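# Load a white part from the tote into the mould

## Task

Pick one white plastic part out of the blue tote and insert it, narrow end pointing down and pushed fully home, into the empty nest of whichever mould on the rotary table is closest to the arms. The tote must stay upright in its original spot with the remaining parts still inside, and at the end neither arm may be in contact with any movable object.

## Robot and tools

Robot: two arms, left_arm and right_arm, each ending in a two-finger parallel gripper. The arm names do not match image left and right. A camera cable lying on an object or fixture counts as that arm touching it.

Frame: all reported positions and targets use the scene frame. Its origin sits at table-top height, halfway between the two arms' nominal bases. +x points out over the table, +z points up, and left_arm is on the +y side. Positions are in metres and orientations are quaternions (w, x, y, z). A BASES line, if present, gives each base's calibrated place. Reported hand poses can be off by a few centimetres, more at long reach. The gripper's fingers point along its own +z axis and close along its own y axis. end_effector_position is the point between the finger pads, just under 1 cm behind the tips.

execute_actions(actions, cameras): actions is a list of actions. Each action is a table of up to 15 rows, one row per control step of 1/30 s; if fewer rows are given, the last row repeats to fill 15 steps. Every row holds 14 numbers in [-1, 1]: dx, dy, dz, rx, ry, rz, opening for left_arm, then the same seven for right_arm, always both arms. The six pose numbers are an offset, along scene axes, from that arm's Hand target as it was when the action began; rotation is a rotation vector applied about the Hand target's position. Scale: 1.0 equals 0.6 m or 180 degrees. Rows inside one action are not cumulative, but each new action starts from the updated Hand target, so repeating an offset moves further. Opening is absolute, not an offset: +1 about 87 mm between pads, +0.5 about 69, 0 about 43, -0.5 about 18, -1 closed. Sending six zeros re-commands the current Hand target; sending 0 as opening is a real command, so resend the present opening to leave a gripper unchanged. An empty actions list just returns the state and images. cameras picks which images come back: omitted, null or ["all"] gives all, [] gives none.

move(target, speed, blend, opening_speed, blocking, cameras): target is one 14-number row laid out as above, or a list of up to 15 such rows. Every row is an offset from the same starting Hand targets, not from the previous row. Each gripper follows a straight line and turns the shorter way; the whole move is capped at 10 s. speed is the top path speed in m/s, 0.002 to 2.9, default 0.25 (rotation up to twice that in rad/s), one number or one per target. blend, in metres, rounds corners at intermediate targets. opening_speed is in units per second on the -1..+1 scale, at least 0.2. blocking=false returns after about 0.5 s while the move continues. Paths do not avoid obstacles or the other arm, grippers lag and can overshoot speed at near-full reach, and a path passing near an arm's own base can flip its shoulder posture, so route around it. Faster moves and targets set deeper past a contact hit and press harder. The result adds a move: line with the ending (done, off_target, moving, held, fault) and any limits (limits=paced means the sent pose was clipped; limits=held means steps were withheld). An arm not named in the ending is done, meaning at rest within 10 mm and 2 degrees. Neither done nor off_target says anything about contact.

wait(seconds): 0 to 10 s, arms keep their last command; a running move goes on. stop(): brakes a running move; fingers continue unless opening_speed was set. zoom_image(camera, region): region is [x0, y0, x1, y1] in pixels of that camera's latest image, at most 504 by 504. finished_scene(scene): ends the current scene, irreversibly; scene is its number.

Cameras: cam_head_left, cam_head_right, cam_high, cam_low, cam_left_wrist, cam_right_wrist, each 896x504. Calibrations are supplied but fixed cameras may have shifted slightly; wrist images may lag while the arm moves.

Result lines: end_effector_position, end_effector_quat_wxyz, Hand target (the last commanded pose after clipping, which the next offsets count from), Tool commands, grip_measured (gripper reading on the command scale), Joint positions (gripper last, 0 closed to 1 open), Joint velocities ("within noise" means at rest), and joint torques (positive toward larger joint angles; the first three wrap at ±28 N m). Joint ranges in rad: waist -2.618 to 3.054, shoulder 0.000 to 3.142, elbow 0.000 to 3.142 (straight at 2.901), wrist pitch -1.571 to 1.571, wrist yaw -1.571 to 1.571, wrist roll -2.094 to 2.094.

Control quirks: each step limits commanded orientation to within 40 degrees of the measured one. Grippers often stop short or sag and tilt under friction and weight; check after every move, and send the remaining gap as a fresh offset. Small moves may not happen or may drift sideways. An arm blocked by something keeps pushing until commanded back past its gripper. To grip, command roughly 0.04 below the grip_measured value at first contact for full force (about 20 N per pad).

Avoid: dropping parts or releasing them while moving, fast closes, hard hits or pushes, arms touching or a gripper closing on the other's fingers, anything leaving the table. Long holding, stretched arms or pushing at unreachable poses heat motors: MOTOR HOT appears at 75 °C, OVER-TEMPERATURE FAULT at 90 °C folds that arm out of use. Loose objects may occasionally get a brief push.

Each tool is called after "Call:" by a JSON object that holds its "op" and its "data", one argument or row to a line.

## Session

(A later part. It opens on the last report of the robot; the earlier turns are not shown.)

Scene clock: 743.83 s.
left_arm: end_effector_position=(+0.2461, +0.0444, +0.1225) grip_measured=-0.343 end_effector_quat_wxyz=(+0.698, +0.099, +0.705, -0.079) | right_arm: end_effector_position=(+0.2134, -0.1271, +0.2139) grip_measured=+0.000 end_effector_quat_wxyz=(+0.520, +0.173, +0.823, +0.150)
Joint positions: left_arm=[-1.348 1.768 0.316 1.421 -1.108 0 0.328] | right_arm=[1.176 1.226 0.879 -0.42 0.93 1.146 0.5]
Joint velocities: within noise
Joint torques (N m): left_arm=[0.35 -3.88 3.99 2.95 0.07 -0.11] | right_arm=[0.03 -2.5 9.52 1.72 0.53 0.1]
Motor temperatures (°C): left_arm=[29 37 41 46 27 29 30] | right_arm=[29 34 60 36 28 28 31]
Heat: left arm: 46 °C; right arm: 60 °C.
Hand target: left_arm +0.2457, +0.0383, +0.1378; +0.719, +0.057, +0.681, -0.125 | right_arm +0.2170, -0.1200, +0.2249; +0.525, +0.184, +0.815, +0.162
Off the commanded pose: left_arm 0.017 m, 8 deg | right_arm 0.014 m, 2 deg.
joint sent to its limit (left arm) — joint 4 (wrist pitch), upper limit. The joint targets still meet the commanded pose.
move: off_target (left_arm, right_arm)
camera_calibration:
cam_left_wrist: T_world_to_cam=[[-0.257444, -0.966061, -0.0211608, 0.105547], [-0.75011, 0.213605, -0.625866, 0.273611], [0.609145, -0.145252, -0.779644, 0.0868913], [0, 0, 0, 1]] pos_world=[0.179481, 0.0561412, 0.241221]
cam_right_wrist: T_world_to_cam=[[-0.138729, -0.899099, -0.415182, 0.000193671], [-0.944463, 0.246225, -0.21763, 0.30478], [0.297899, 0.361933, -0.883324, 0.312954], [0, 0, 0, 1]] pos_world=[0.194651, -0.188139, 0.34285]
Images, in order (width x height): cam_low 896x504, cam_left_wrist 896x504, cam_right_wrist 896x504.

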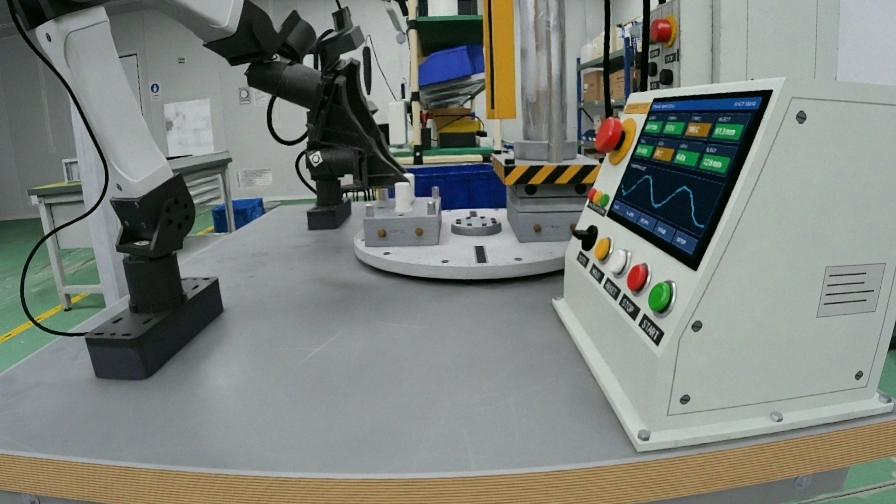

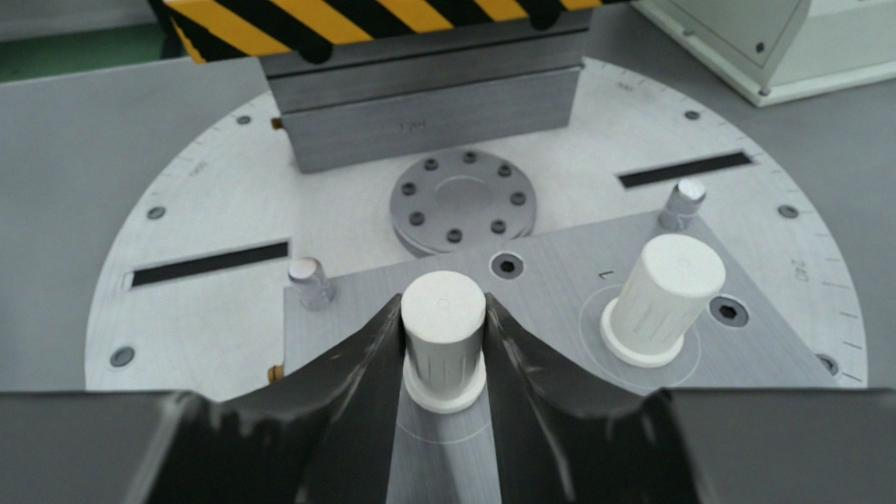

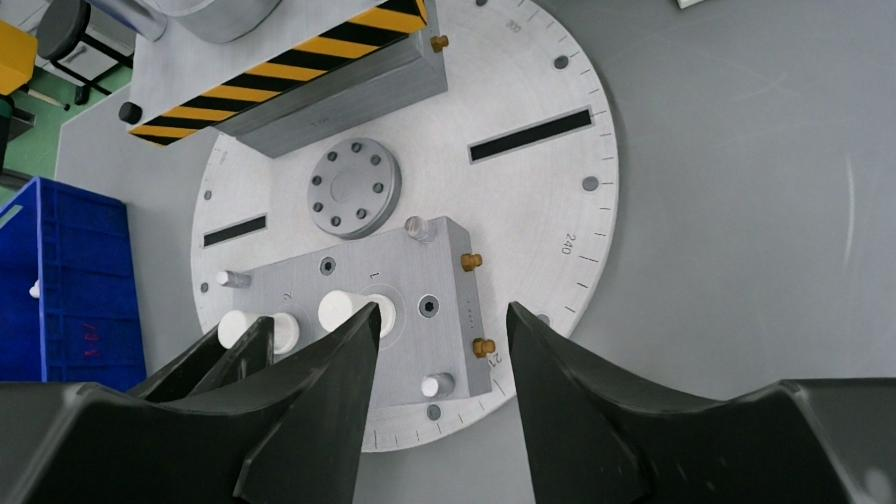

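Call:
{"op": "move", "data": {
  "target": [0,0.001,-0.008,0,0,0,-0.5,0,0,0,0,0,0,0],
  "speed": 0.02,
  "cameras": ["cam_right_wrist","cam_low","cam_left_wrist"]
}}

Call:
{"op": "zoom_image", "data": {
  "camera": "cam_right_wrist",
  "region": [200, 270, 410, 390]
}}

Call:
{"op": "zoom_image", "data": {
  "camera": "cam_low",
  "region": [350, 140, 460, 250]
}}

Scene clock: 753.43 s.
left_arm: end_effector_position=(+0.2459, +0.0441, +0.1185) grip_measured=-0.343 end_effector_quat_wxyz=(+0.695, +0.098, +0.707, -0.080) | right_arm: end_effector_position=(+0.2134, -0.1271, +0.2139) grip_measured=+0.000 end_effector_quat_wxyz=(+0.520, +0.173, +0.823, +0.150)
Joint positions: left_arm=[-1.348 1.782 0.316 1.421 -1.108 -0.016 0.328] | right_arm=[1.176 1.226 0.879 -0.42 0.93 1.146 0.5]
Joint velocities: within noise
Joint torques (N m): left_arm=[0.4 -3.78 3.67 2.95 0.06 -0.1] | right_arm=[0.05 -2.45 9.43 1.72 0.53 0.08]
Motor temperatures (°C): left_arm=[29 37 41 47 27 29 30] | right_arm=[29 34 60 36 28 28 31]
Heat: left arm: 47 °C; right arm: 60 °C.
Hand target: left_arm +0.2457, +0.0389, +0.1330; +0.719, +0.057, +0.681, -0.125 | right_arm +0.2170, -0.1200, +0.2249; +0.525, +0.184, +0.815, +0.162
Off the commanded pose: left_arm 0.015 m, 8 deg | right_arm 0.014 m, 2 deg.
joint sent to its limit (left arm) — joint 4 (wrist pitch), upper limit. The joint targets still meet the commanded pose.
move: off_target (left_arm, right_arm)
camera_calibration:
cam_left_wrist: T_world_to_cam=[[-0.257332, -0.966167, -0.0173486, 0.104691], [-0.754439, 0.212093, -0.621159, 0.271519], [0.603823, -0.146756, -0.783492, 0.0856698], [0, 0, 0, 1]] pos_world=[0.180055, 0.0561342, 0.237595]
cam_right_wrist: T_world_to_cam=[[-0.138729, -0.899099, -0.415182, 0.000193671], [-0.944463, 0.246225, -0.21763, 0.30478], [0.297899, 0.361933, -0.883324, 0.312954], [0, 0, 0, 1]] pos_world=[0.194651, -0.188139, 0.34285]
Images, in order (width x height): cam_low 896x504, cam_left_wrist 896x504, cam_right_wrist 896x504.

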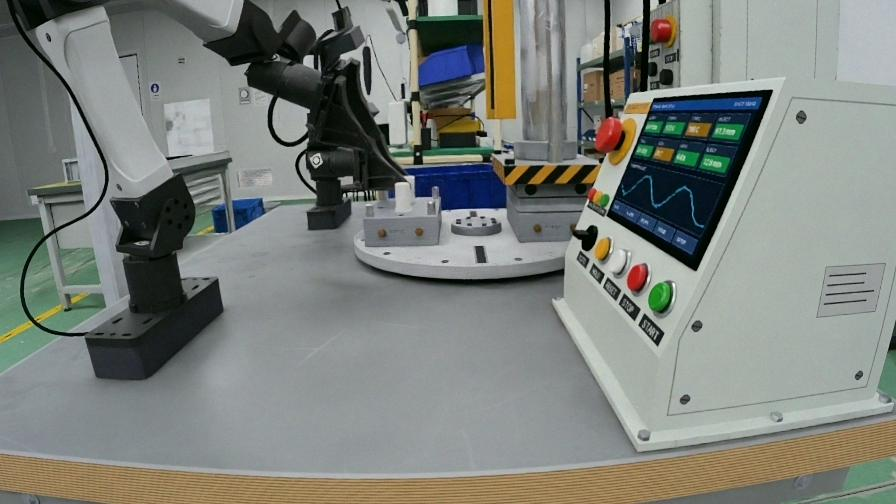

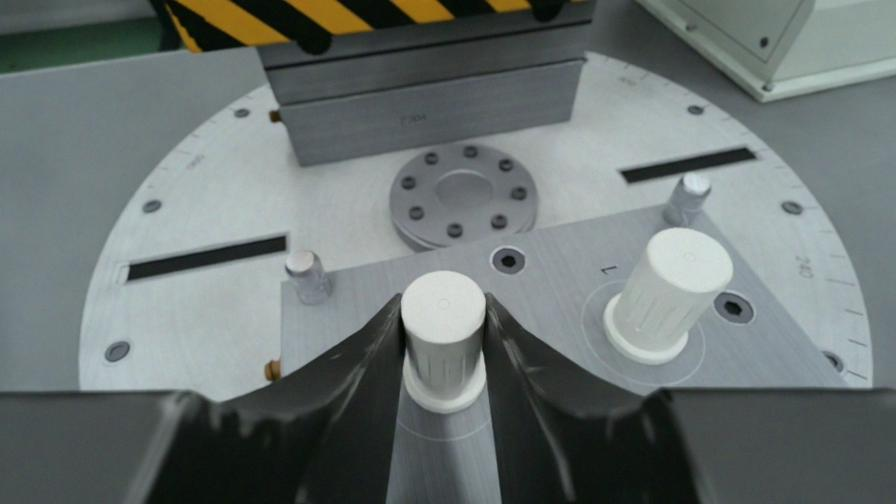

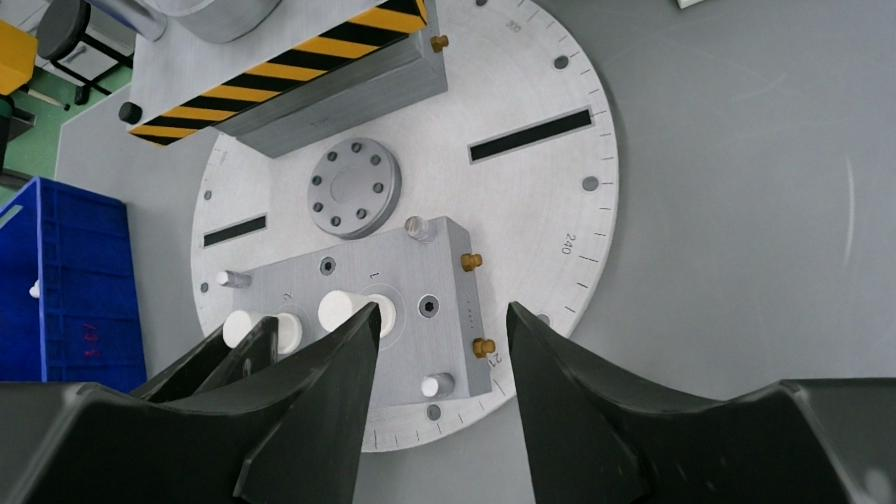

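Scaled by 2.400 from the camera's 896x504 image, which has a finer 1280x720 frame.

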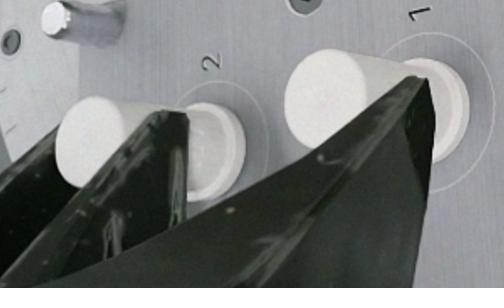

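Scaled by 4.582 from the camera's 896x504 image, which has a finer 1280x720 frame.

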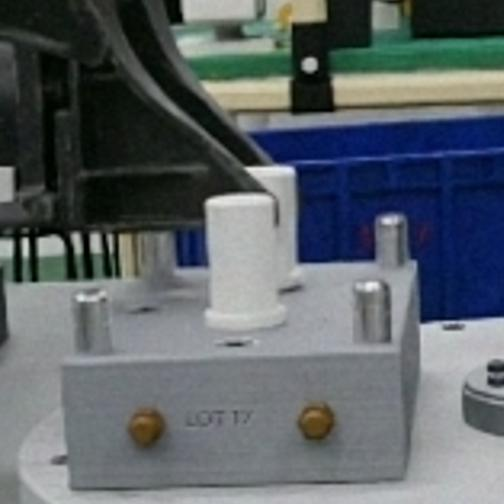

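Call:
{"op": "move", "data": {
  "target": [0,0.001,-0.007,0,0,0,-0.5,0,0,0,0,0,0,0],
  "speed": 0.02,
  "cameras": ["cam_right_wrist","cam_low"]
}}

Call:
{"op": "zoom_image", "data": {
  "camera": "cam_right_wrist",
  "region": [200, 270, 410, 390]
}}

Call:
{"op": "zoom_image", "data": {
  "camera": "cam_low",
  "region": [350, 160, 440, 220]
}}

Scene clock: 761.40 s.
left_arm: end_effector_position=(+0.2458, +0.0440, +0.1171) grip_measured=-0.343 end_effector_quat_wxyz=(+0.695, +0.098, +0.708, -0.080) | right_arm: end_effector_position=(+0.2134, -0.1271, +0.2139) grip_measured=+0.000 end_effector_quat_wxyz=(+0.520, +0.173, +0.823, +0.150)
Joint positions: left_arm=[-1.348 1.787 0.316 1.421 -1.108 -0.022 0.328] | right_arm=[1.176 1.226 0.879 -0.42 0.93 1.146 0.5]
Joint velocities: within noise
Joint torques (N m): left_arm=[0.47 -3.33 3.4 2.95 0.06 -0.15] | right_arm=[0.06 -2.51 9.44 1.68 0.55 0.1]
Motor temperatures (°C): left_arm=[29 37 40 48 27 29 30] | right_arm=[29 34 60 36 28 28 31]
Heat: left arm: 48 °C; right arm: 60 °C.
Hand target: left_arm +0.2457, +0.0395, +0.1289; +0.719, +0.057, +0.681, -0.125 | right_arm +0.2170, -0.1200, +0.2249; +0.525, +0.184, +0.815, +0.162
Off the commanded pose: left_arm 0.012 m, 8 deg | right_arm 0.014 m, 2 deg.
joint sent to its limit (left arm) — joint 4 (wrist pitch), upper limit. The joint targets still meet the commanded pose.
move: off_target (left_arm, right_arm)
camera_calibration:
cam_right_wrist: T_world_to_cam=[[-0.138729, -0.899099, -0.415182, 0.000193671], [-0.944463, 0.246225, -0.21763, 0.30478], [0.297899, 0.361933, -0.883324, 0.312954], [0, 0, 0, 1]] pos_world=[0.194651, -0.188139, 0.34285]
Images, in order (width x height): cam_low 896x504, cam_right_wrist 896x504.

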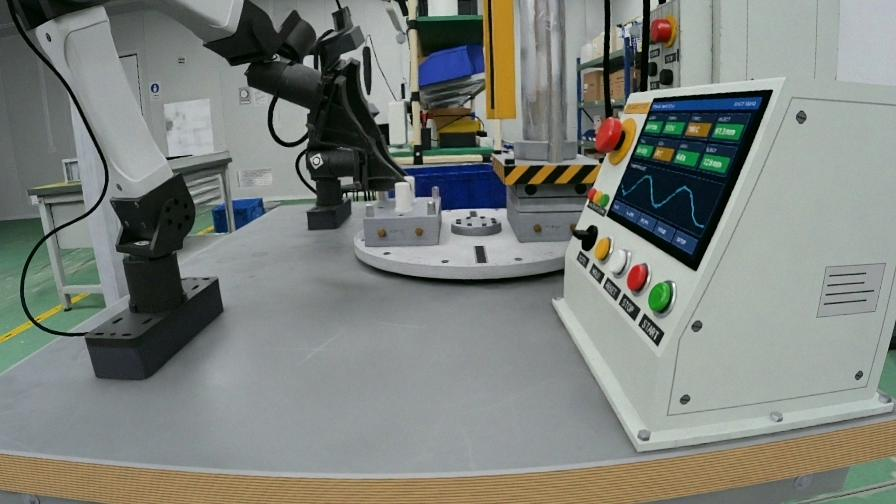

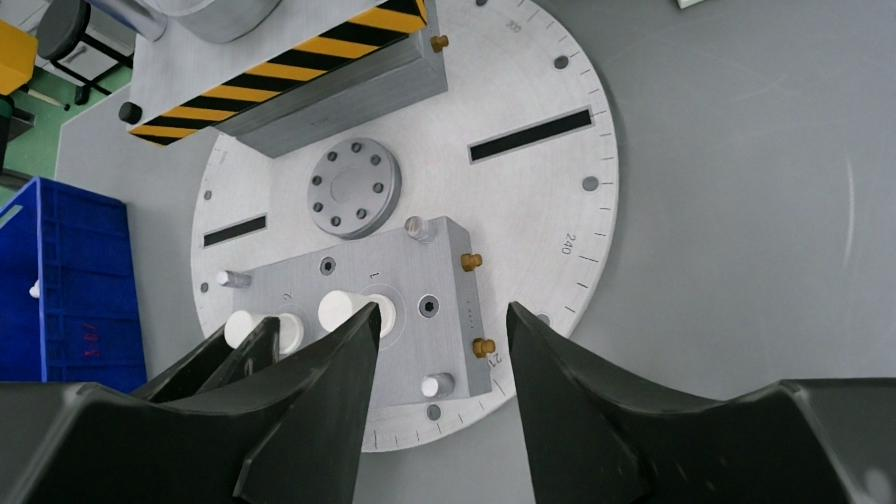

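Scaled by 2.400 from the camera's 896x504 image, which has a finer 1280x720 frame.

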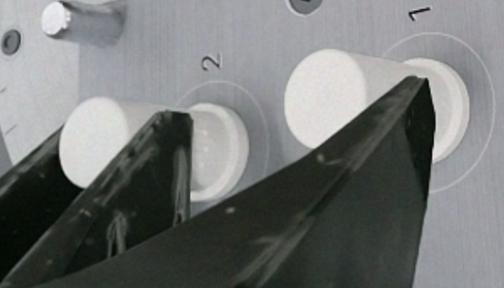

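Scaled by 5.600 from the camera's 896x504 image, which has a finer 1280x720 frame.

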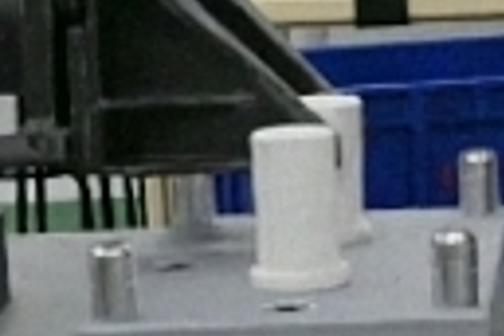

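Call:
{"op": "move", "data": {
  "target": [0,0,-0.007,0,0,0,-0.5,0,0,0,0,0,0,0],
  "speed": 0.02,
  "cameras": []
}}

Call:
{"op": "move", "data": {
  "target": [0,0,0.013,0,0,0,-0.5,0,0,0,0,0,0,0],
  "speed": 0.03,
  "cameras": ["cam_right_wrist"]
}}

Call:
{"op": "zoom_image", "data": {
  "camera": "cam_right_wrist",
  "region": [200, 270, 410, 390]
}}

Scene clock: 777.07 s.
left_arm: end_effector_position=(+0.2458, +0.0439, +0.1167) grip_measured=-0.343 end_effector_quat_wxyz=(+0.694, +0.095, +0.709, -0.082) | right_arm: end_effector_position=(+0.2134, -0.1271, +0.2139) grip_measured=+0.000 end_effector_quat_wxyz=(+0.520, +0.173, +0.823, +0.150)
Joint positions: left_arm=[-1.348 1.788 0.316 1.421 -1.109 -0.03 0.328] | right_arm=[1.176 1.226 0.879 -0.42 0.93 1.146 0.5]
Joint velocities: within noise
Joint torques (N m): left_arm=[0.55 -2.41 3.38 2.94 0.09 -0.21] | right_arm=[0.03 -2.54 9.51 1.68 0.52 0.1]
Motor temperatures (°C): left_arm=[29 37 40 50 27 29 30] | right_arm=[29 34 60 36 28 28 31]
Heat: left arm: 50 °C; right arm: 60 °C.
Hand target: left_arm +0.2456, +0.0394, +0.1247; +0.719, +0.057, +0.681, -0.125 | right_arm +0.2170, -0.1200, +0.2249; +0.525, +0.184, +0.815, +0.162
Off the commanded pose: left_arm 0.009 m, 8 deg | right_arm 0.014 m, 2 deg.
joint sent to its limit (left arm) — joint 4 (wrist pitch), upper limit. The joint targets are off in orientation, not in position.
move: off_target (left_arm, right_arm)
No camera images: "cameras" was empty.

Scene clock: 778.10 s.
left_arm: end_effector_position=(+0.2459, +0.0442, +0.1168) grip_measured=-0.343 end_effector_quat_wxyz=(+0.694, +0.093, +0.709, -0.082) | right_arm: end_effector_position=(+0.2134, -0.1271, +0.2139) grip_measured=+0.000 end_effector_quat_wxyz=(+0.520, +0.173, +0.823, +0.150)
Joint positions: left_arm=[-1.348 1.788 0.316 1.421 -1.111 -0.032 0.328] | right_arm=[1.176 1.226 0.879 -0.42 0.93 1.146 0.5]
Joint velocities: within noise
Joint torques (N m): left_arm=[0.47 -4.31 3.49 2.94 0.08 0.03] | right_arm=[0.01 -2.45 9.5 1.71 0.55 0.08]
Motor temperatures (°C): left_arm=[29 37 40 50 27 29 30] | right_arm=[29 34 60 36 28 28 31]
Heat: left arm: 50 °C; right arm: 60 °C.
Hand target: left_arm +0.2456, +0.0394, +0.1325; +0.719, +0.057, +0.681, -0.125 | right_arm +0.2170, -0.1200, +0.2249; +0.525, +0.184, +0.815, +0.162
Off the commanded pose: left_arm 0.016 m, 8 deg | right_arm 0.014 m, 2 deg.
joint sent to its limit (left arm) — joint 4 (wrist pitch), upper limit. The joint targets still meet the commanded pose.
move: off_target (left_arm, right_arm)
camera_calibration:
cam_right_wrist: T_world_to_cam=[[-0.138729, -0.899099, -0.415182, 0.000193671], [-0.944463, 0.246225, -0.21763, 0.30478], [0.297899, 0.361933, -0.883324, 0.312954], [0, 0, 0, 1]] pos_world=[0.194651, -0.188139, 0.34285]
Images, in order (width x height): cam_right_wrist 896x504.

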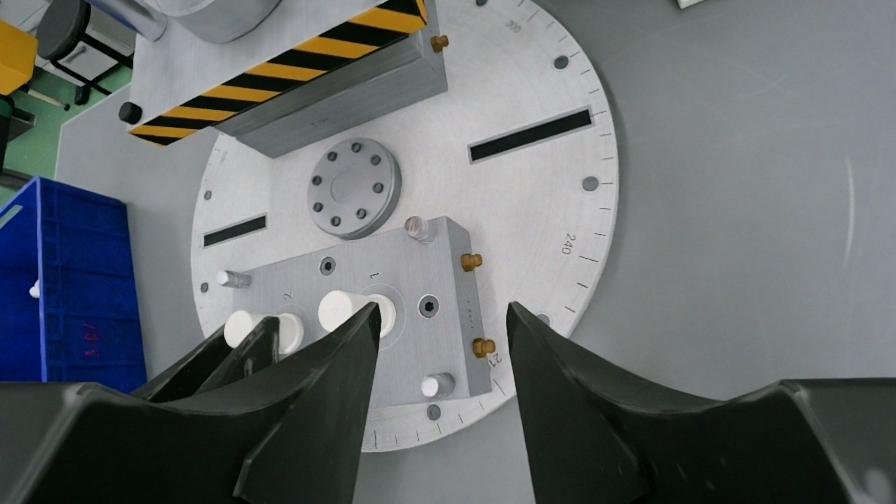

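Scaled by 2.400 from the camera's 896x504 image, which has a finer 1280x720 frame.

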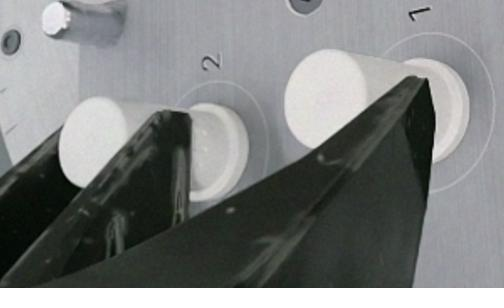

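Call:
{"op": "move", "data": {
  "target": [0,0,0.002,0,0,0,-0.1,0,0,0,0,0,0,0],
  "opening_speed": 0.3,
  "cameras": ["cam_left_wrist","cam_low"]
}}

Call:
{"op": "zoom_image", "data": {
  "camera": "cam_low",
  "region": [350, 160, 440, 220]
}}

Scene clock: 783.83 s.
left_arm: end_effector_position=(+0.2459, +0.0445, +0.1169) grip_measured=-0.100 end_effector_quat_wxyz=(+0.695, +0.096, +0.708, -0.079) | right_arm: end_effector_position=(+0.2134, -0.1271, +0.2139) grip_measured=+0.000 end_effector_quat_wxyz=(+0.520, +0.173, +0.823, +0.150)
Joint positions: left_arm=[-1.348 1.787 0.316 1.421 -1.111 -0.023 0.45] | right_arm=[1.176 1.226 0.879 -0.42 0.93 1.146 0.5]
Joint velocities: within noise
Joint torques (N m): left_arm=[0.47 -4.55 3.47 2.95 0.1 -0.01] | right_arm=[0.05 -2.47 9.51 1.73 0.52 0.11]
Motor temperatures (°C): left_arm=[29 37 40 51 27 29 30] | right_arm=[29 34 60 36 28 28 31]
Heat: left arm: 51 °C; right arm: 60 °C.
Hand target: left_arm +0.2456, +0.0394, +0.1336; +0.719, +0.057, +0.681, -0.125 | right_arm +0.2170, -0.1200, +0.2249; +0.525, +0.184, +0.815, +0.162
Off the commanded pose: left_arm 0.017 m, 8 deg | right_arm 0.014 m, 2 deg.
joint sent to its limit (left arm) — joint 4 (wrist pitch), upper limit. The joint targets still meet the commanded pose.
move: off_target (left_arm, right_arm)
camera_calibration:
cam_left_wrist: T_world_to_cam=[[-0.253931, -0.967112, -0.0145907, 0.103924], [-0.756995, 0.208106, -0.619396, 0.271048], [0.602062, -0.146239, -0.784943, 0.0850791], [0, 0, 0, 1]] pos_world=[0.180349, 0.0565415, 0.236185]
Images, in order (width x height): cam_low 896x504, cam_left_wrist 896x504.

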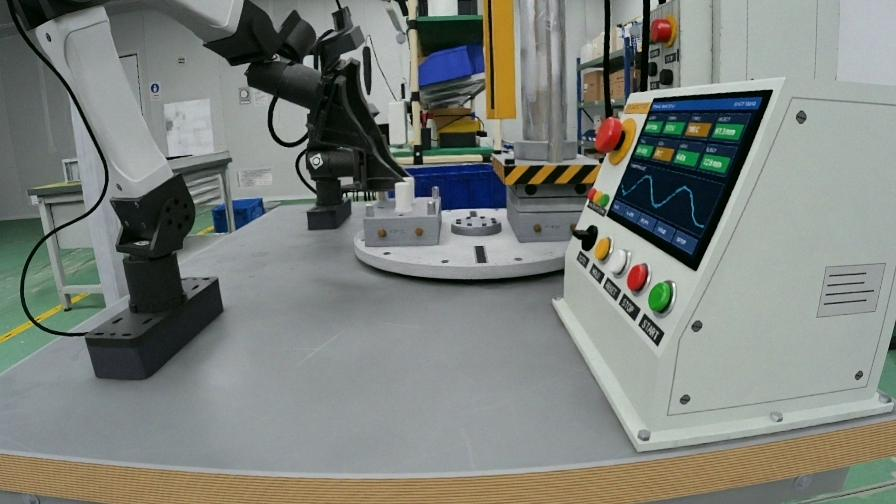

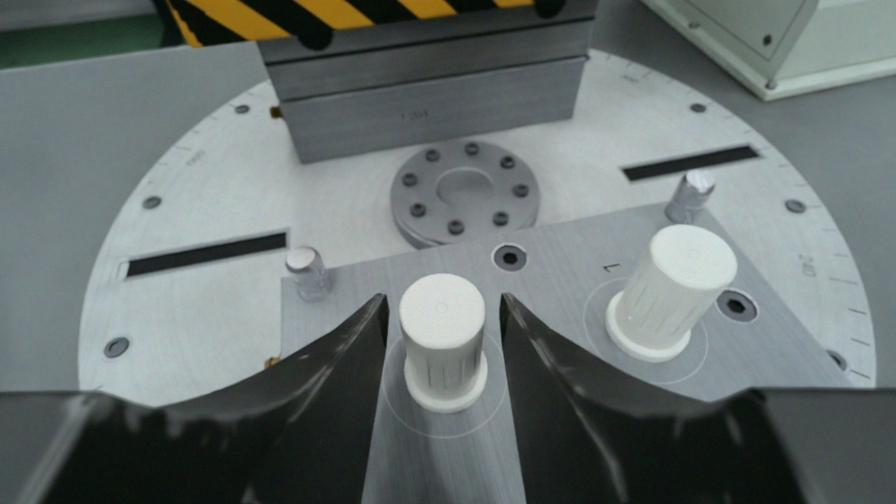

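Scaled by 5.600 from the camera's 896x504 image, which has a finer 1280x720 frame.

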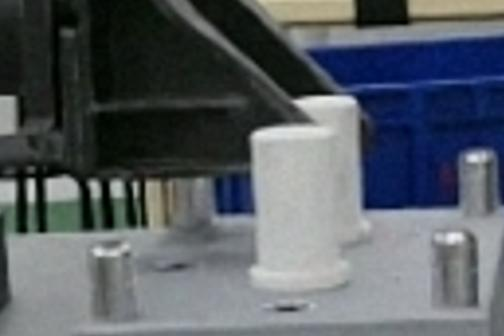

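Call:
{"op": "move", "data": {
  "target": [
    [0.0,0.008,0.0,0,0,0,-0.1,0,0,0,0,0,0,0],
    [0.0,0.008,0.11,0,0,0,-0.1,0,0,0,0,0,0,0]
  ],
  "speed": 0.05,
  "cameras": ["cam_left_wrist","cam_right_wrist","cam_head_right","cam_low"]
}}

Call:
{"op": "zoom_image", "data": {
  "camera": "cam_low",
  "region": [350, 160, 440, 220]
}}

Scene clock: 793.53 s.
left_arm: end_effector_position=(+0.2461, +0.0501, +0.1867) grip_measured=-0.100 end_effector_quat_wxyz=(+0.716, +0.070, +0.687, -0.105) | right_arm: end_effector_position=(+0.2134, -0.1271, +0.2139) grip_measured=+0.000 end_effector_quat_wxyz=(+0.520, +0.173, +0.823, +0.150)
Joint positions: left_arm=[-1.348 1.473 0.34 1.238 -1.111 0.05 0.45] | right_arm=[1.176 1.226 0.879 -0.42 0.93 1.146 0.5]
Joint velocities: within noise
Joint torques (N m): left_arm=[0.42 -5.59 8.1 1.48 0.23 -0.04] | right_arm=[-0.03 -2.51 9.51 1.7 0.52 0.11]
Motor temperatures (°C): left_arm=[29 37 40 51 27 29 30] | right_arm=[29 34 60 36 28 28 31]
Heat: left arm: 51 °C; right arm: 60 °C.
Hand target: left_arm +0.2456, +0.0442, +0.1996; +0.719, +0.057, +0.681, -0.125 | right_arm +0.2170, -0.1200, +0.2249; +0.525, +0.184, +0.815, +0.162
Off the commanded pose: left_arm 0.014 m, 3 deg | right_arm 0.014 m, 2 deg.
move: off_target (left_arm, right_arm)
camera_calibration:
cam_left_wrist: T_world_to_cam=[[-0.253966, -0.965894, 0.0504982, 0.0981596], [-0.72458, 0.155413, -0.671439, 0.317614], [0.640691, -0.207113, -0.739337, 0.125539], [0, 0, 0, 1]] pos_world=[0.174634, 0.0714512, 0.301117]
cam_right_wrist: T_world_to_cam=[[-0.138729, -0.899099, -0.415182, 0.000193671], [-0.944463, 0.246225, -0.21763, 0.30478], [0.297899, 0.361933, -0.883324, 0.312954], [0, 0, 0, 1]] pos_world=[0.194651, -0.188139, 0.34285]
Images, in order (width x height): cam_head_right 896x504, cam_low 896x504, cam_left_wrist 896x504, cam_right_wrist 896x504.

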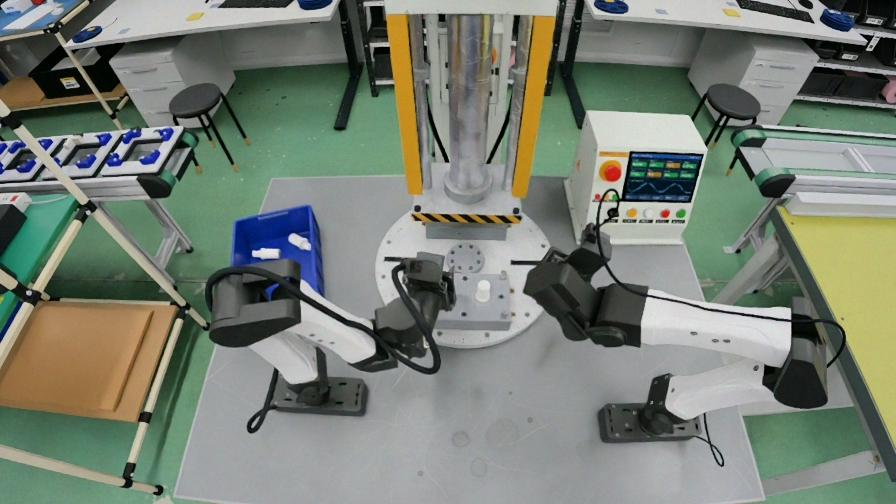

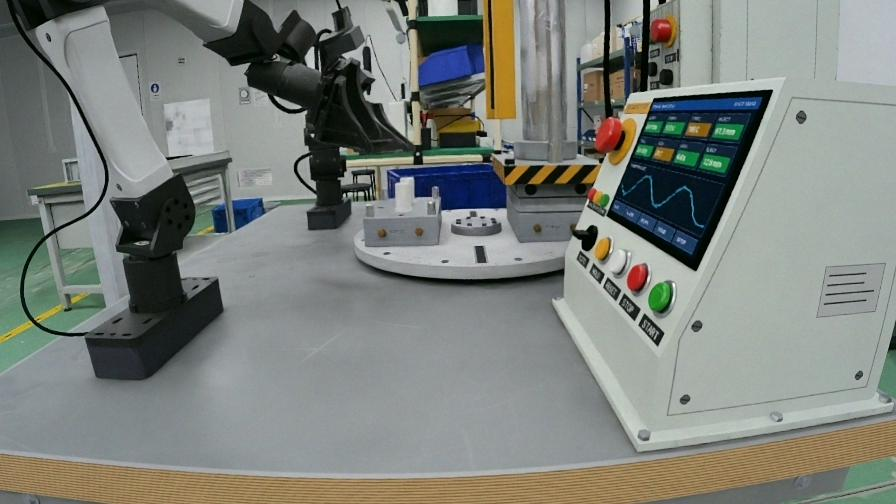

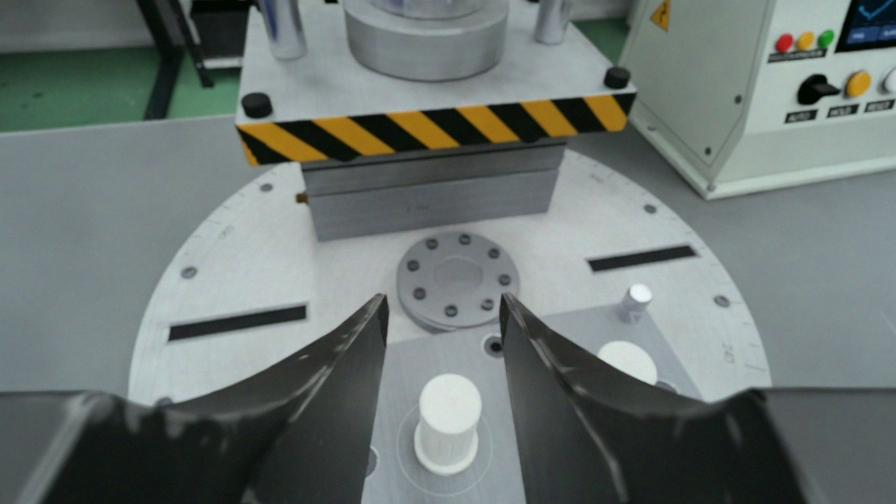

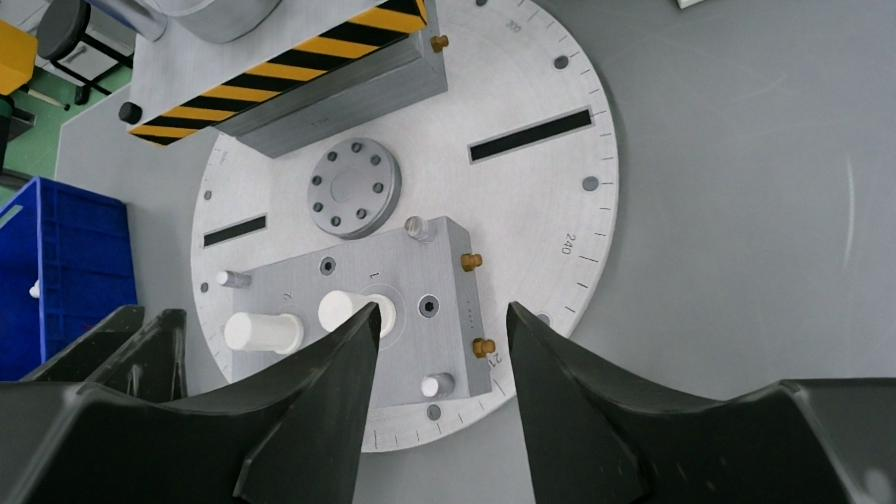

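Scaled by 5.600 from the camera's 896x504 image, which has a finer 1280x720 frame.

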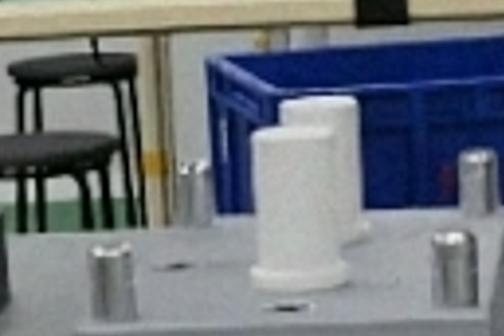

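Call:
{"op": "move", "data": {
  "target": [
    [0.0,0.05,0.143,0,0,0,-0.1,0,0,0,0,0,0,0],
    [0.0905,0.559,0.143,0.0116,0.2069,0.0951,-0.1,0,0,0,0,0,0,0]
  ],
  "speed": 0.25,
  "cameras": ["cam_left_wrist","cam_right_wrist","cam_head_right"]
}}

Scene clock: 817.57 s.
left_arm: end_effector_position=(+0.2983, +0.3786, +0.2772) grip_measured=-0.100 end_effector_quat_wxyz=(+0.469, -0.079, +0.880, -0.018) | right_arm: end_effector_position=(+0.2134, -0.1271, +0.2139) grip_measured=+0.000 end_effector_quat_wxyz=(+0.520, +0.173, +0.823, +0.150)
Joint positions: left_arm=[0.404 0.947 1.082 -0.757 0.28 0.069 0.45] | right_arm=[1.176 1.226 0.879 -0.42 0.93 1.146 0.5]
Joint velocities: within noise
Joint torques (N m): left_arm=[1.35 -1.01 10.93 1.64 0.33 0.1] | right_arm=[-0.01 -2.48 9.55 1.7 0.55 0.07]
Motor temperatures (°C): left_arm=[29 38 41 45 27 29 29] | right_arm=[29 34 60 36 28 28 31]
Heat: left arm: 45 °C; right arm: 60 °C.
Hand target: left_arm +0.2999, +0.3796, +0.2855; +0.474, -0.073, +0.877, -0.018 | right_arm +0.2170, -0.1200, +0.2249; +0.525, +0.184, +0.815, +0.162
Off the commanded pose: left_arm 0.008 m, 1 deg | right_arm 0.014 m, 2 deg.
move: off_target (right_arm)
camera_calibration:
cam_left_wrist: T_world_to_cam=[[0.118874, -0.986326, 0.114146, 0.302996], [-0.987313, -0.129609, -0.0917343, 0.390817], [0.105274, -0.101793, -0.98922, 0.416171], [0, 0, 0, 1]] pos_world=[0.306028, 0.391869, 0.412949]
cam_right_wrist: T_world_to_cam=[[-0.138729, -0.899099, -0.415182, 0.000193671], [-0.944463, 0.246225, -0.21763, 0.30478], [0.297899, 0.361933, -0.883324, 0.312954], [0, 0, 0, 1]] pos_world=[0.194651, -0.188139, 0.34285]
Images, in order (width x height): cam_head_right 896x504, cam_left_wrist 896x504, cam_right_wrist 896x504.

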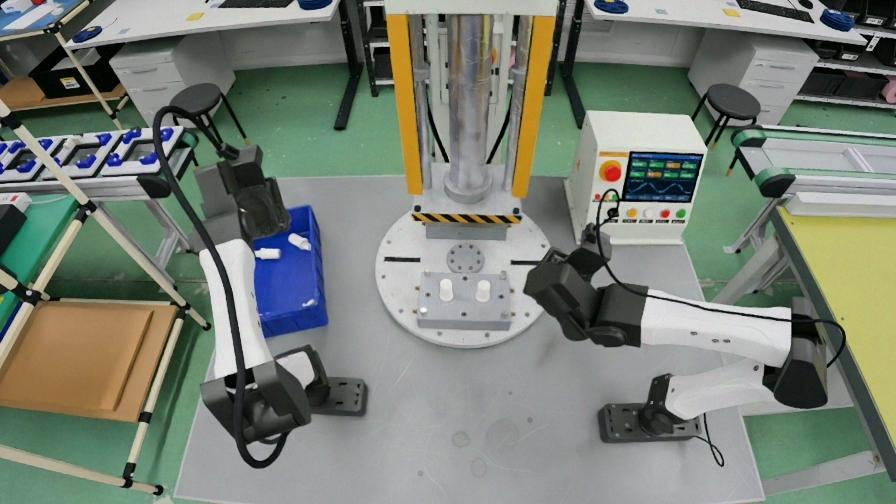

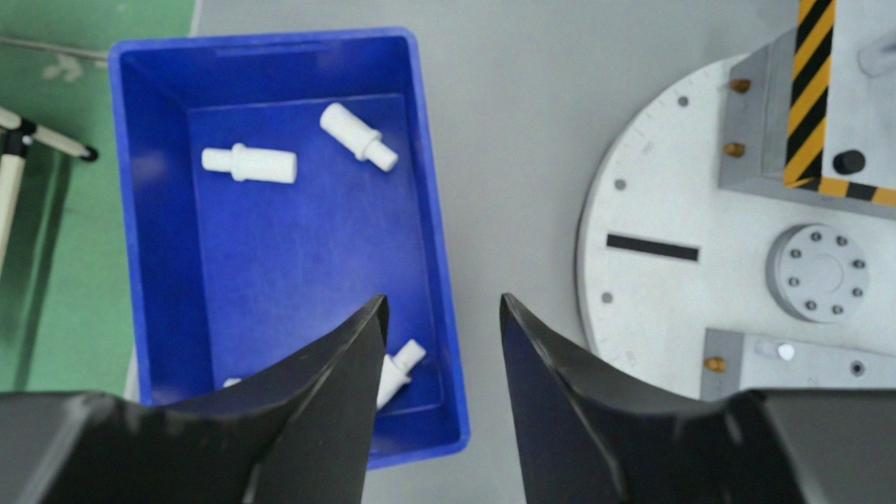

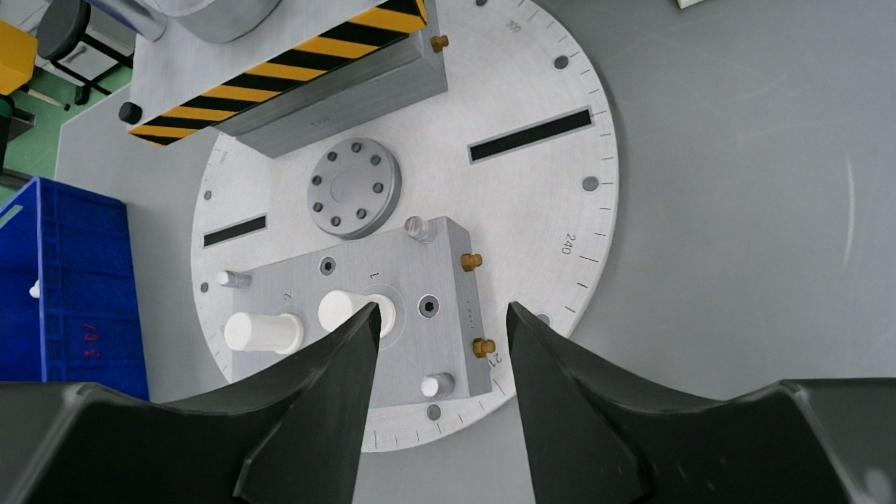

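Call:
{"op": "move", "data": {
  "target": [0.0618,-0.0277,-0.2,-0.0265,0.3137,0.0228,0.3,0,0,0,0,0,0,0],
  "cameras": ["cam_left_wrist","cam_head_right"]
}}

Call:
{"op": "zoom_image", "data": {
  "camera": "cam_head_right",
  "region": [220, 180, 370, 360]
}}

Scene clock: 848.13 s.
left_arm: end_effector_position=(+0.3336, +0.3627, +0.1641) grip_measured=+0.300 end_effector_quat_wxyz=(+0.001, -0.121, +0.993, -0.007) | right_arm: end_effector_position=(+0.2134, -0.1271, +0.2139) grip_measured=+0.000 end_effector_quat_wxyz=(+0.520, +0.173, +0.823, +0.150)
Joint positions: left_arm=[0.181 1.874 1.695 -1.39 0.013 -0.075 0.65] | right_arm=[1.176 1.226 0.879 -0.42 0.93 1.146 0.5]
Joint velocities: within noise
Joint torques (N m): left_arm=[0.08 -6.95 9.7 0.23 -0.03 -0.08] | right_arm=[-0.01 -2.51 9.48 1.69 0.53 0.1]
Motor temperatures (°C): left_arm=[29 36 45 43 27 29 29] | right_arm=[29 34 60 36 28 28 31]
Heat: left arm: 45 °C; right arm: 60 °C.
Hand target: left_arm +0.3370, +0.3630, +0.1655; +0.000, -0.122, +0.993, +0.000 | right_arm +0.2170, -0.1200, +0.2249; +0.525, +0.184, +0.815, +0.162
Off the commanded pose: left_arm 0.004 m, 1 deg | right_arm 0.014 m, 2 deg.
move: off_target (right_arm)
camera_calibration:
cam_left_wrist: T_world_to_cam=[[0.247416, -0.968674, 0.0213362, 0.26204], [-0.621923, -0.141887, 0.770117, 0.154285], [-0.742965, -0.203808, -0.637546, 0.561209], [0, 0, 0, 1]] pos_world=[0.448079, 0.390101, 0.233388]
Images, in order (width x height): cam_head_right 896x504, cam_left_wrist 896x504.

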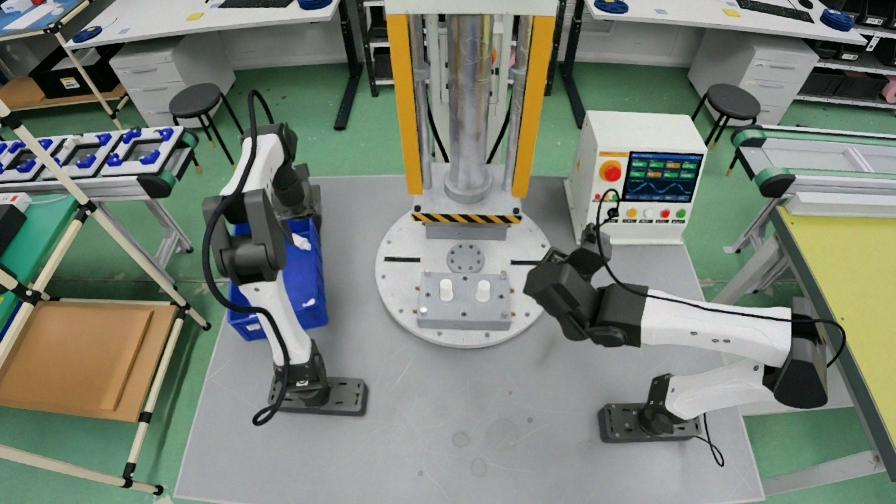

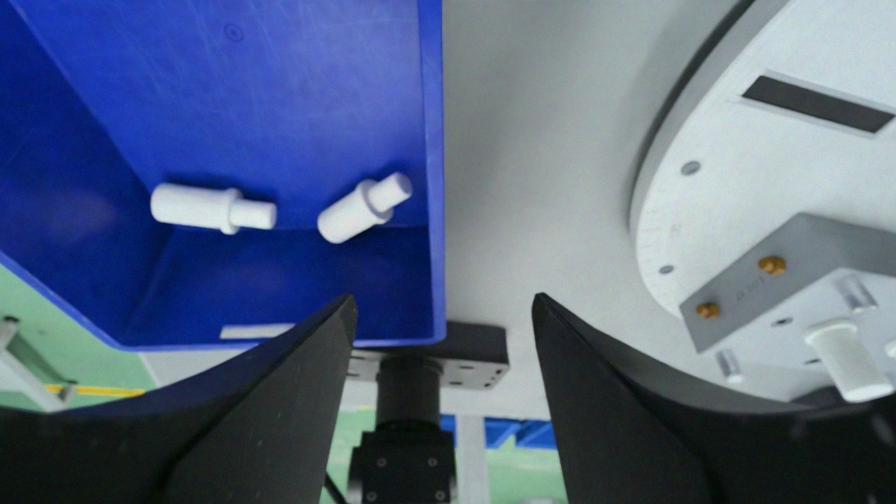

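Scaled by 2.800 from the camera's 896x504 image, which has a finer 1280x720 frame.

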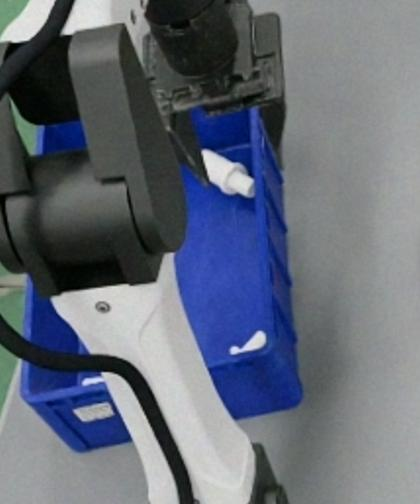

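Call:
{"op": "move", "data": {
  "target": [0,0,-0.12,0,0,0,0.3,0,0,0,0,0,0,0],
  "speed": 0.08,
  "cameras": ["cam_left_wrist"]
}}

Call:
{"op": "move", "data": {
  "target": [0,0,0,0,0,0,-0.95,0,0,0,0,0,0,0],
  "opening_speed": 0.4,
  "cameras": ["cam_left_wrist"]
}}

Scene clock: 861.23 s.
left_arm: end_effector_position=(+0.3361, +0.3632, +0.1009) grip_measured=+0.300 end_effector_quat_wxyz=(+0.005, -0.121, +0.993, -0.006) | right_arm: end_effector_position=(+0.2134, -0.1271, +0.2139) grip_measured=+0.000 end_effector_quat_wxyz=(+0.520, +0.173, +0.823, +0.150)
Joint positions: left_arm=[0.181 1.891 1.468 -1.137 0.013 -0.075 0.65] | right_arm=[1.176 1.226 0.879 -0.42 0.93 1.146 0.5]
Joint velocities: within noise
Joint torques (N m): left_arm=[0.06 -6.9 6.45 0.48 -0.03 -0.05] | right_arm=[-0.08 -2.39 9.51 1.66 0.53 0.11]
Motor temperatures (°C): left_arm=[29 37 46 41 27 29 29] | right_arm=[29 34 60 36 28 28 31]
Heat: left arm: 46 °C; right arm: 60 °C.
Hand target: left_arm +0.3369, +0.3630, +0.0935; +0.000, -0.122, +0.993, +0.000 | right_arm +0.2170, -0.1200, +0.2249; +0.525, +0.184, +0.815, +0.162
Off the commanded pose: left_arm 0.007 m, 1 deg | right_arm 0.014 m, 2 deg.
move: off_target (right_arm)
camera_calibration:
cam_left_wrist: T_world_to_cam=[[0.247221, -0.96872, 0.021533, 0.263333], [-0.627635, -0.143165, 0.765231, 0.207514], [-0.738211, -0.202696, -0.643396, 0.521492], [0, 0, 0, 1]] pos_world=[0.450113, 0.390509, 0.17106]
Images, in order (width x height): cam_left_wrist 896x504.

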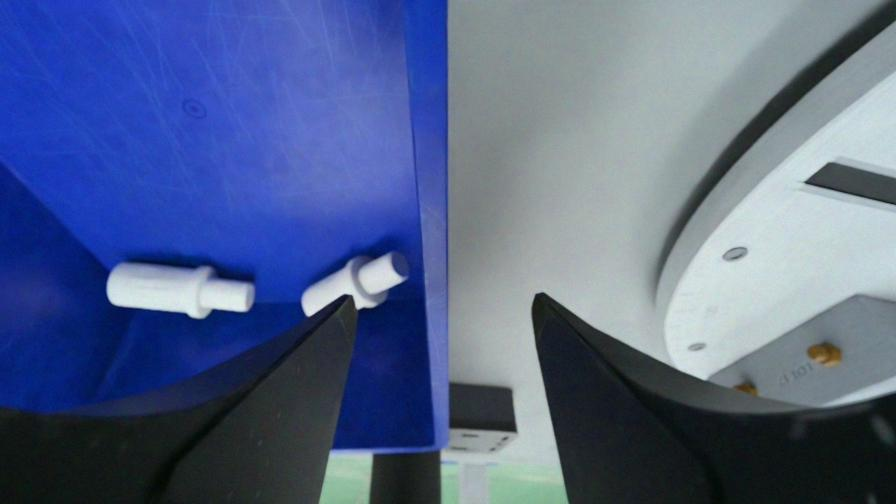

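Scene clock: 864.57 s.
left_arm: end_effector_position=(+0.3362, +0.3643, +0.1008) grip_measured=-0.764 end_effector_quat_wxyz=(+0.006, -0.121, +0.993, -0.003) | right_arm: end_effector_position=(+0.2134, -0.1271, +0.2139) grip_measured=+0.000 end_effector_quat_wxyz=(+0.520, +0.173, +0.823, +0.150)
Joint positions: left_arm=[0.181 1.891 1.468 -1.136 0.007 -0.075 0.118] | right_arm=[1.176 1.226 0.879 -0.42 0.93 1.146 0.5]
Joint velocities: within noise
Joint torques (N m): left_arm=[0.09 -6.91 6.42 0.5 0.04 -0.06] | right_arm=[0.06 -2.5 9.48 1.7 0.55 0.11]
Motor temperatures (°C): left_arm=[29 37 46 41 27 29 29] | right_arm=[29 34 60 36 28 28 31]
Heat: left arm: 46 °C; right arm: 60 °C.
Hand target: left_arm +0.3370, +0.3630, +0.0935; +0.000, -0.122, +0.993, +0.000 | right_arm +0.2170, -0.1200, +0.2249; +0.525, +0.184, +0.815, +0.162
Off the commanded pose: left_arm 0.007 m, 1 deg | right_arm 0.014 m, 2 deg.
move: off_target (right_arm)
camera_calibration:
cam_left_wrist: T_world_to_cam=[[0.247305, -0.968813, 0.0155573, 0.264936], [-0.627681, -0.147953, 0.764282, 0.209651], [-0.738145, -0.198776, -0.644694, 0.520412], [0, 0, 0, 1]] pos_world=[0.450213, 0.391137, 0.171152]
Images, in order (width x height): cam_left_wrist 896x504.

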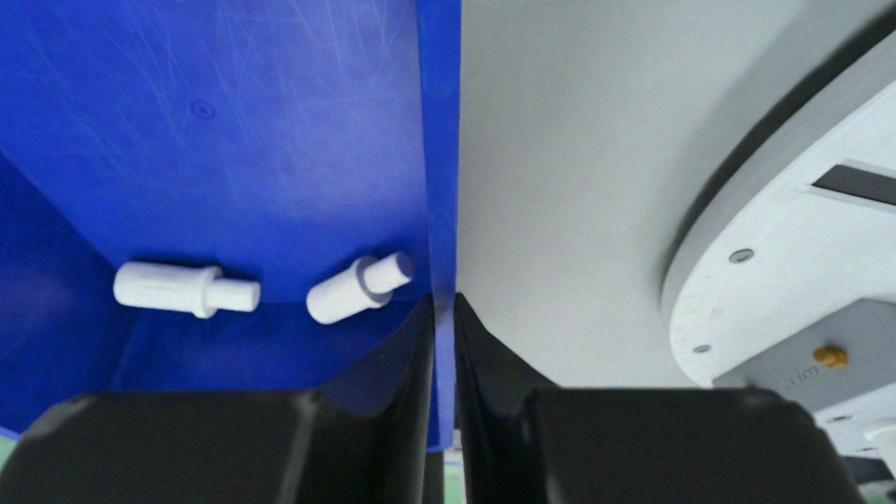

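Call:
{"op": "move", "data": {
  "target": [-0.036,-0.036,0,0,0,0,-0.95,0,0,0,0,0,0,0],
  "speed": 0.04,
  "cameras": ["cam_left_wrist"]
}}

Scene clock: 869.27 s.
left_arm: end_effector_position=(+0.3242, +0.3518, +0.1003) grip_measured=-0.764 end_effector_quat_wxyz=(+0.015, -0.115, +0.993, +0.011) | right_arm: end_effector_position=(+0.2134, -0.1271, +0.2139) grip_measured=+0.000 end_effector_quat_wxyz=(+0.520, +0.173, +0.823, +0.150)
Joint positions: left_arm=[0.134 1.822 1.378 -1.097 -0.022 -0.108 0.118] | right_arm=[1.176 1.226 0.879 -0.42 0.93 1.146 0.5]
Joint velocities: within noise
Joint torques (N m): left_arm=[-0.42 -7.8 3.93 0.41 0.31 -0.25] | right_arm=[-0.01 -2.51 9.5 1.69 0.52 0.1]
Motor temperatures (°C): left_arm=[29 37 45 41 27 29 29] | right_arm=[29 34 60 36 28 28 31]
Heat: left arm: 45 °C; right arm: 60 °C.
Hand target: left_arm +0.3154, +0.3414, +0.0935; +0.000, -0.122, +0.993, +0.000 | right_arm +0.2170, -0.1200, +0.2249; +0.525, +0.184, +0.815, +0.162
Off the commanded pose: left_arm 0.015 m, 2 deg | right_arm 0.014 m, 2 deg.
move: off_target (left_arm, right_arm)
camera_calibration:
cam_left_wrist: T_world_to_cam=[[0.234157, -0.972144, -0.0103328, 0.263833], [-0.641524, -0.16249, 0.749696, 0.211747], [-0.730491, -0.168917, -0.661702, 0.497483], [0, 0, 0, 1]] pos_world=[0.43747, 0.374924, 0.173166]
Images, in order (width x height): cam_left_wrist 896x504.

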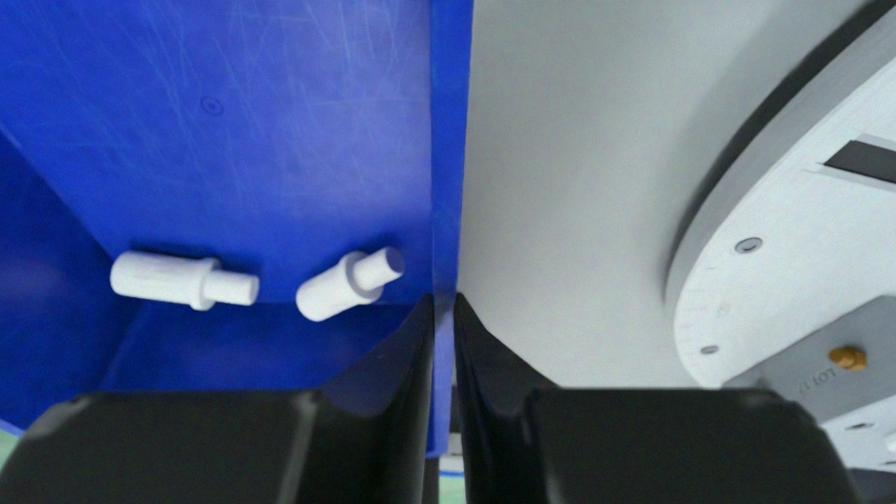

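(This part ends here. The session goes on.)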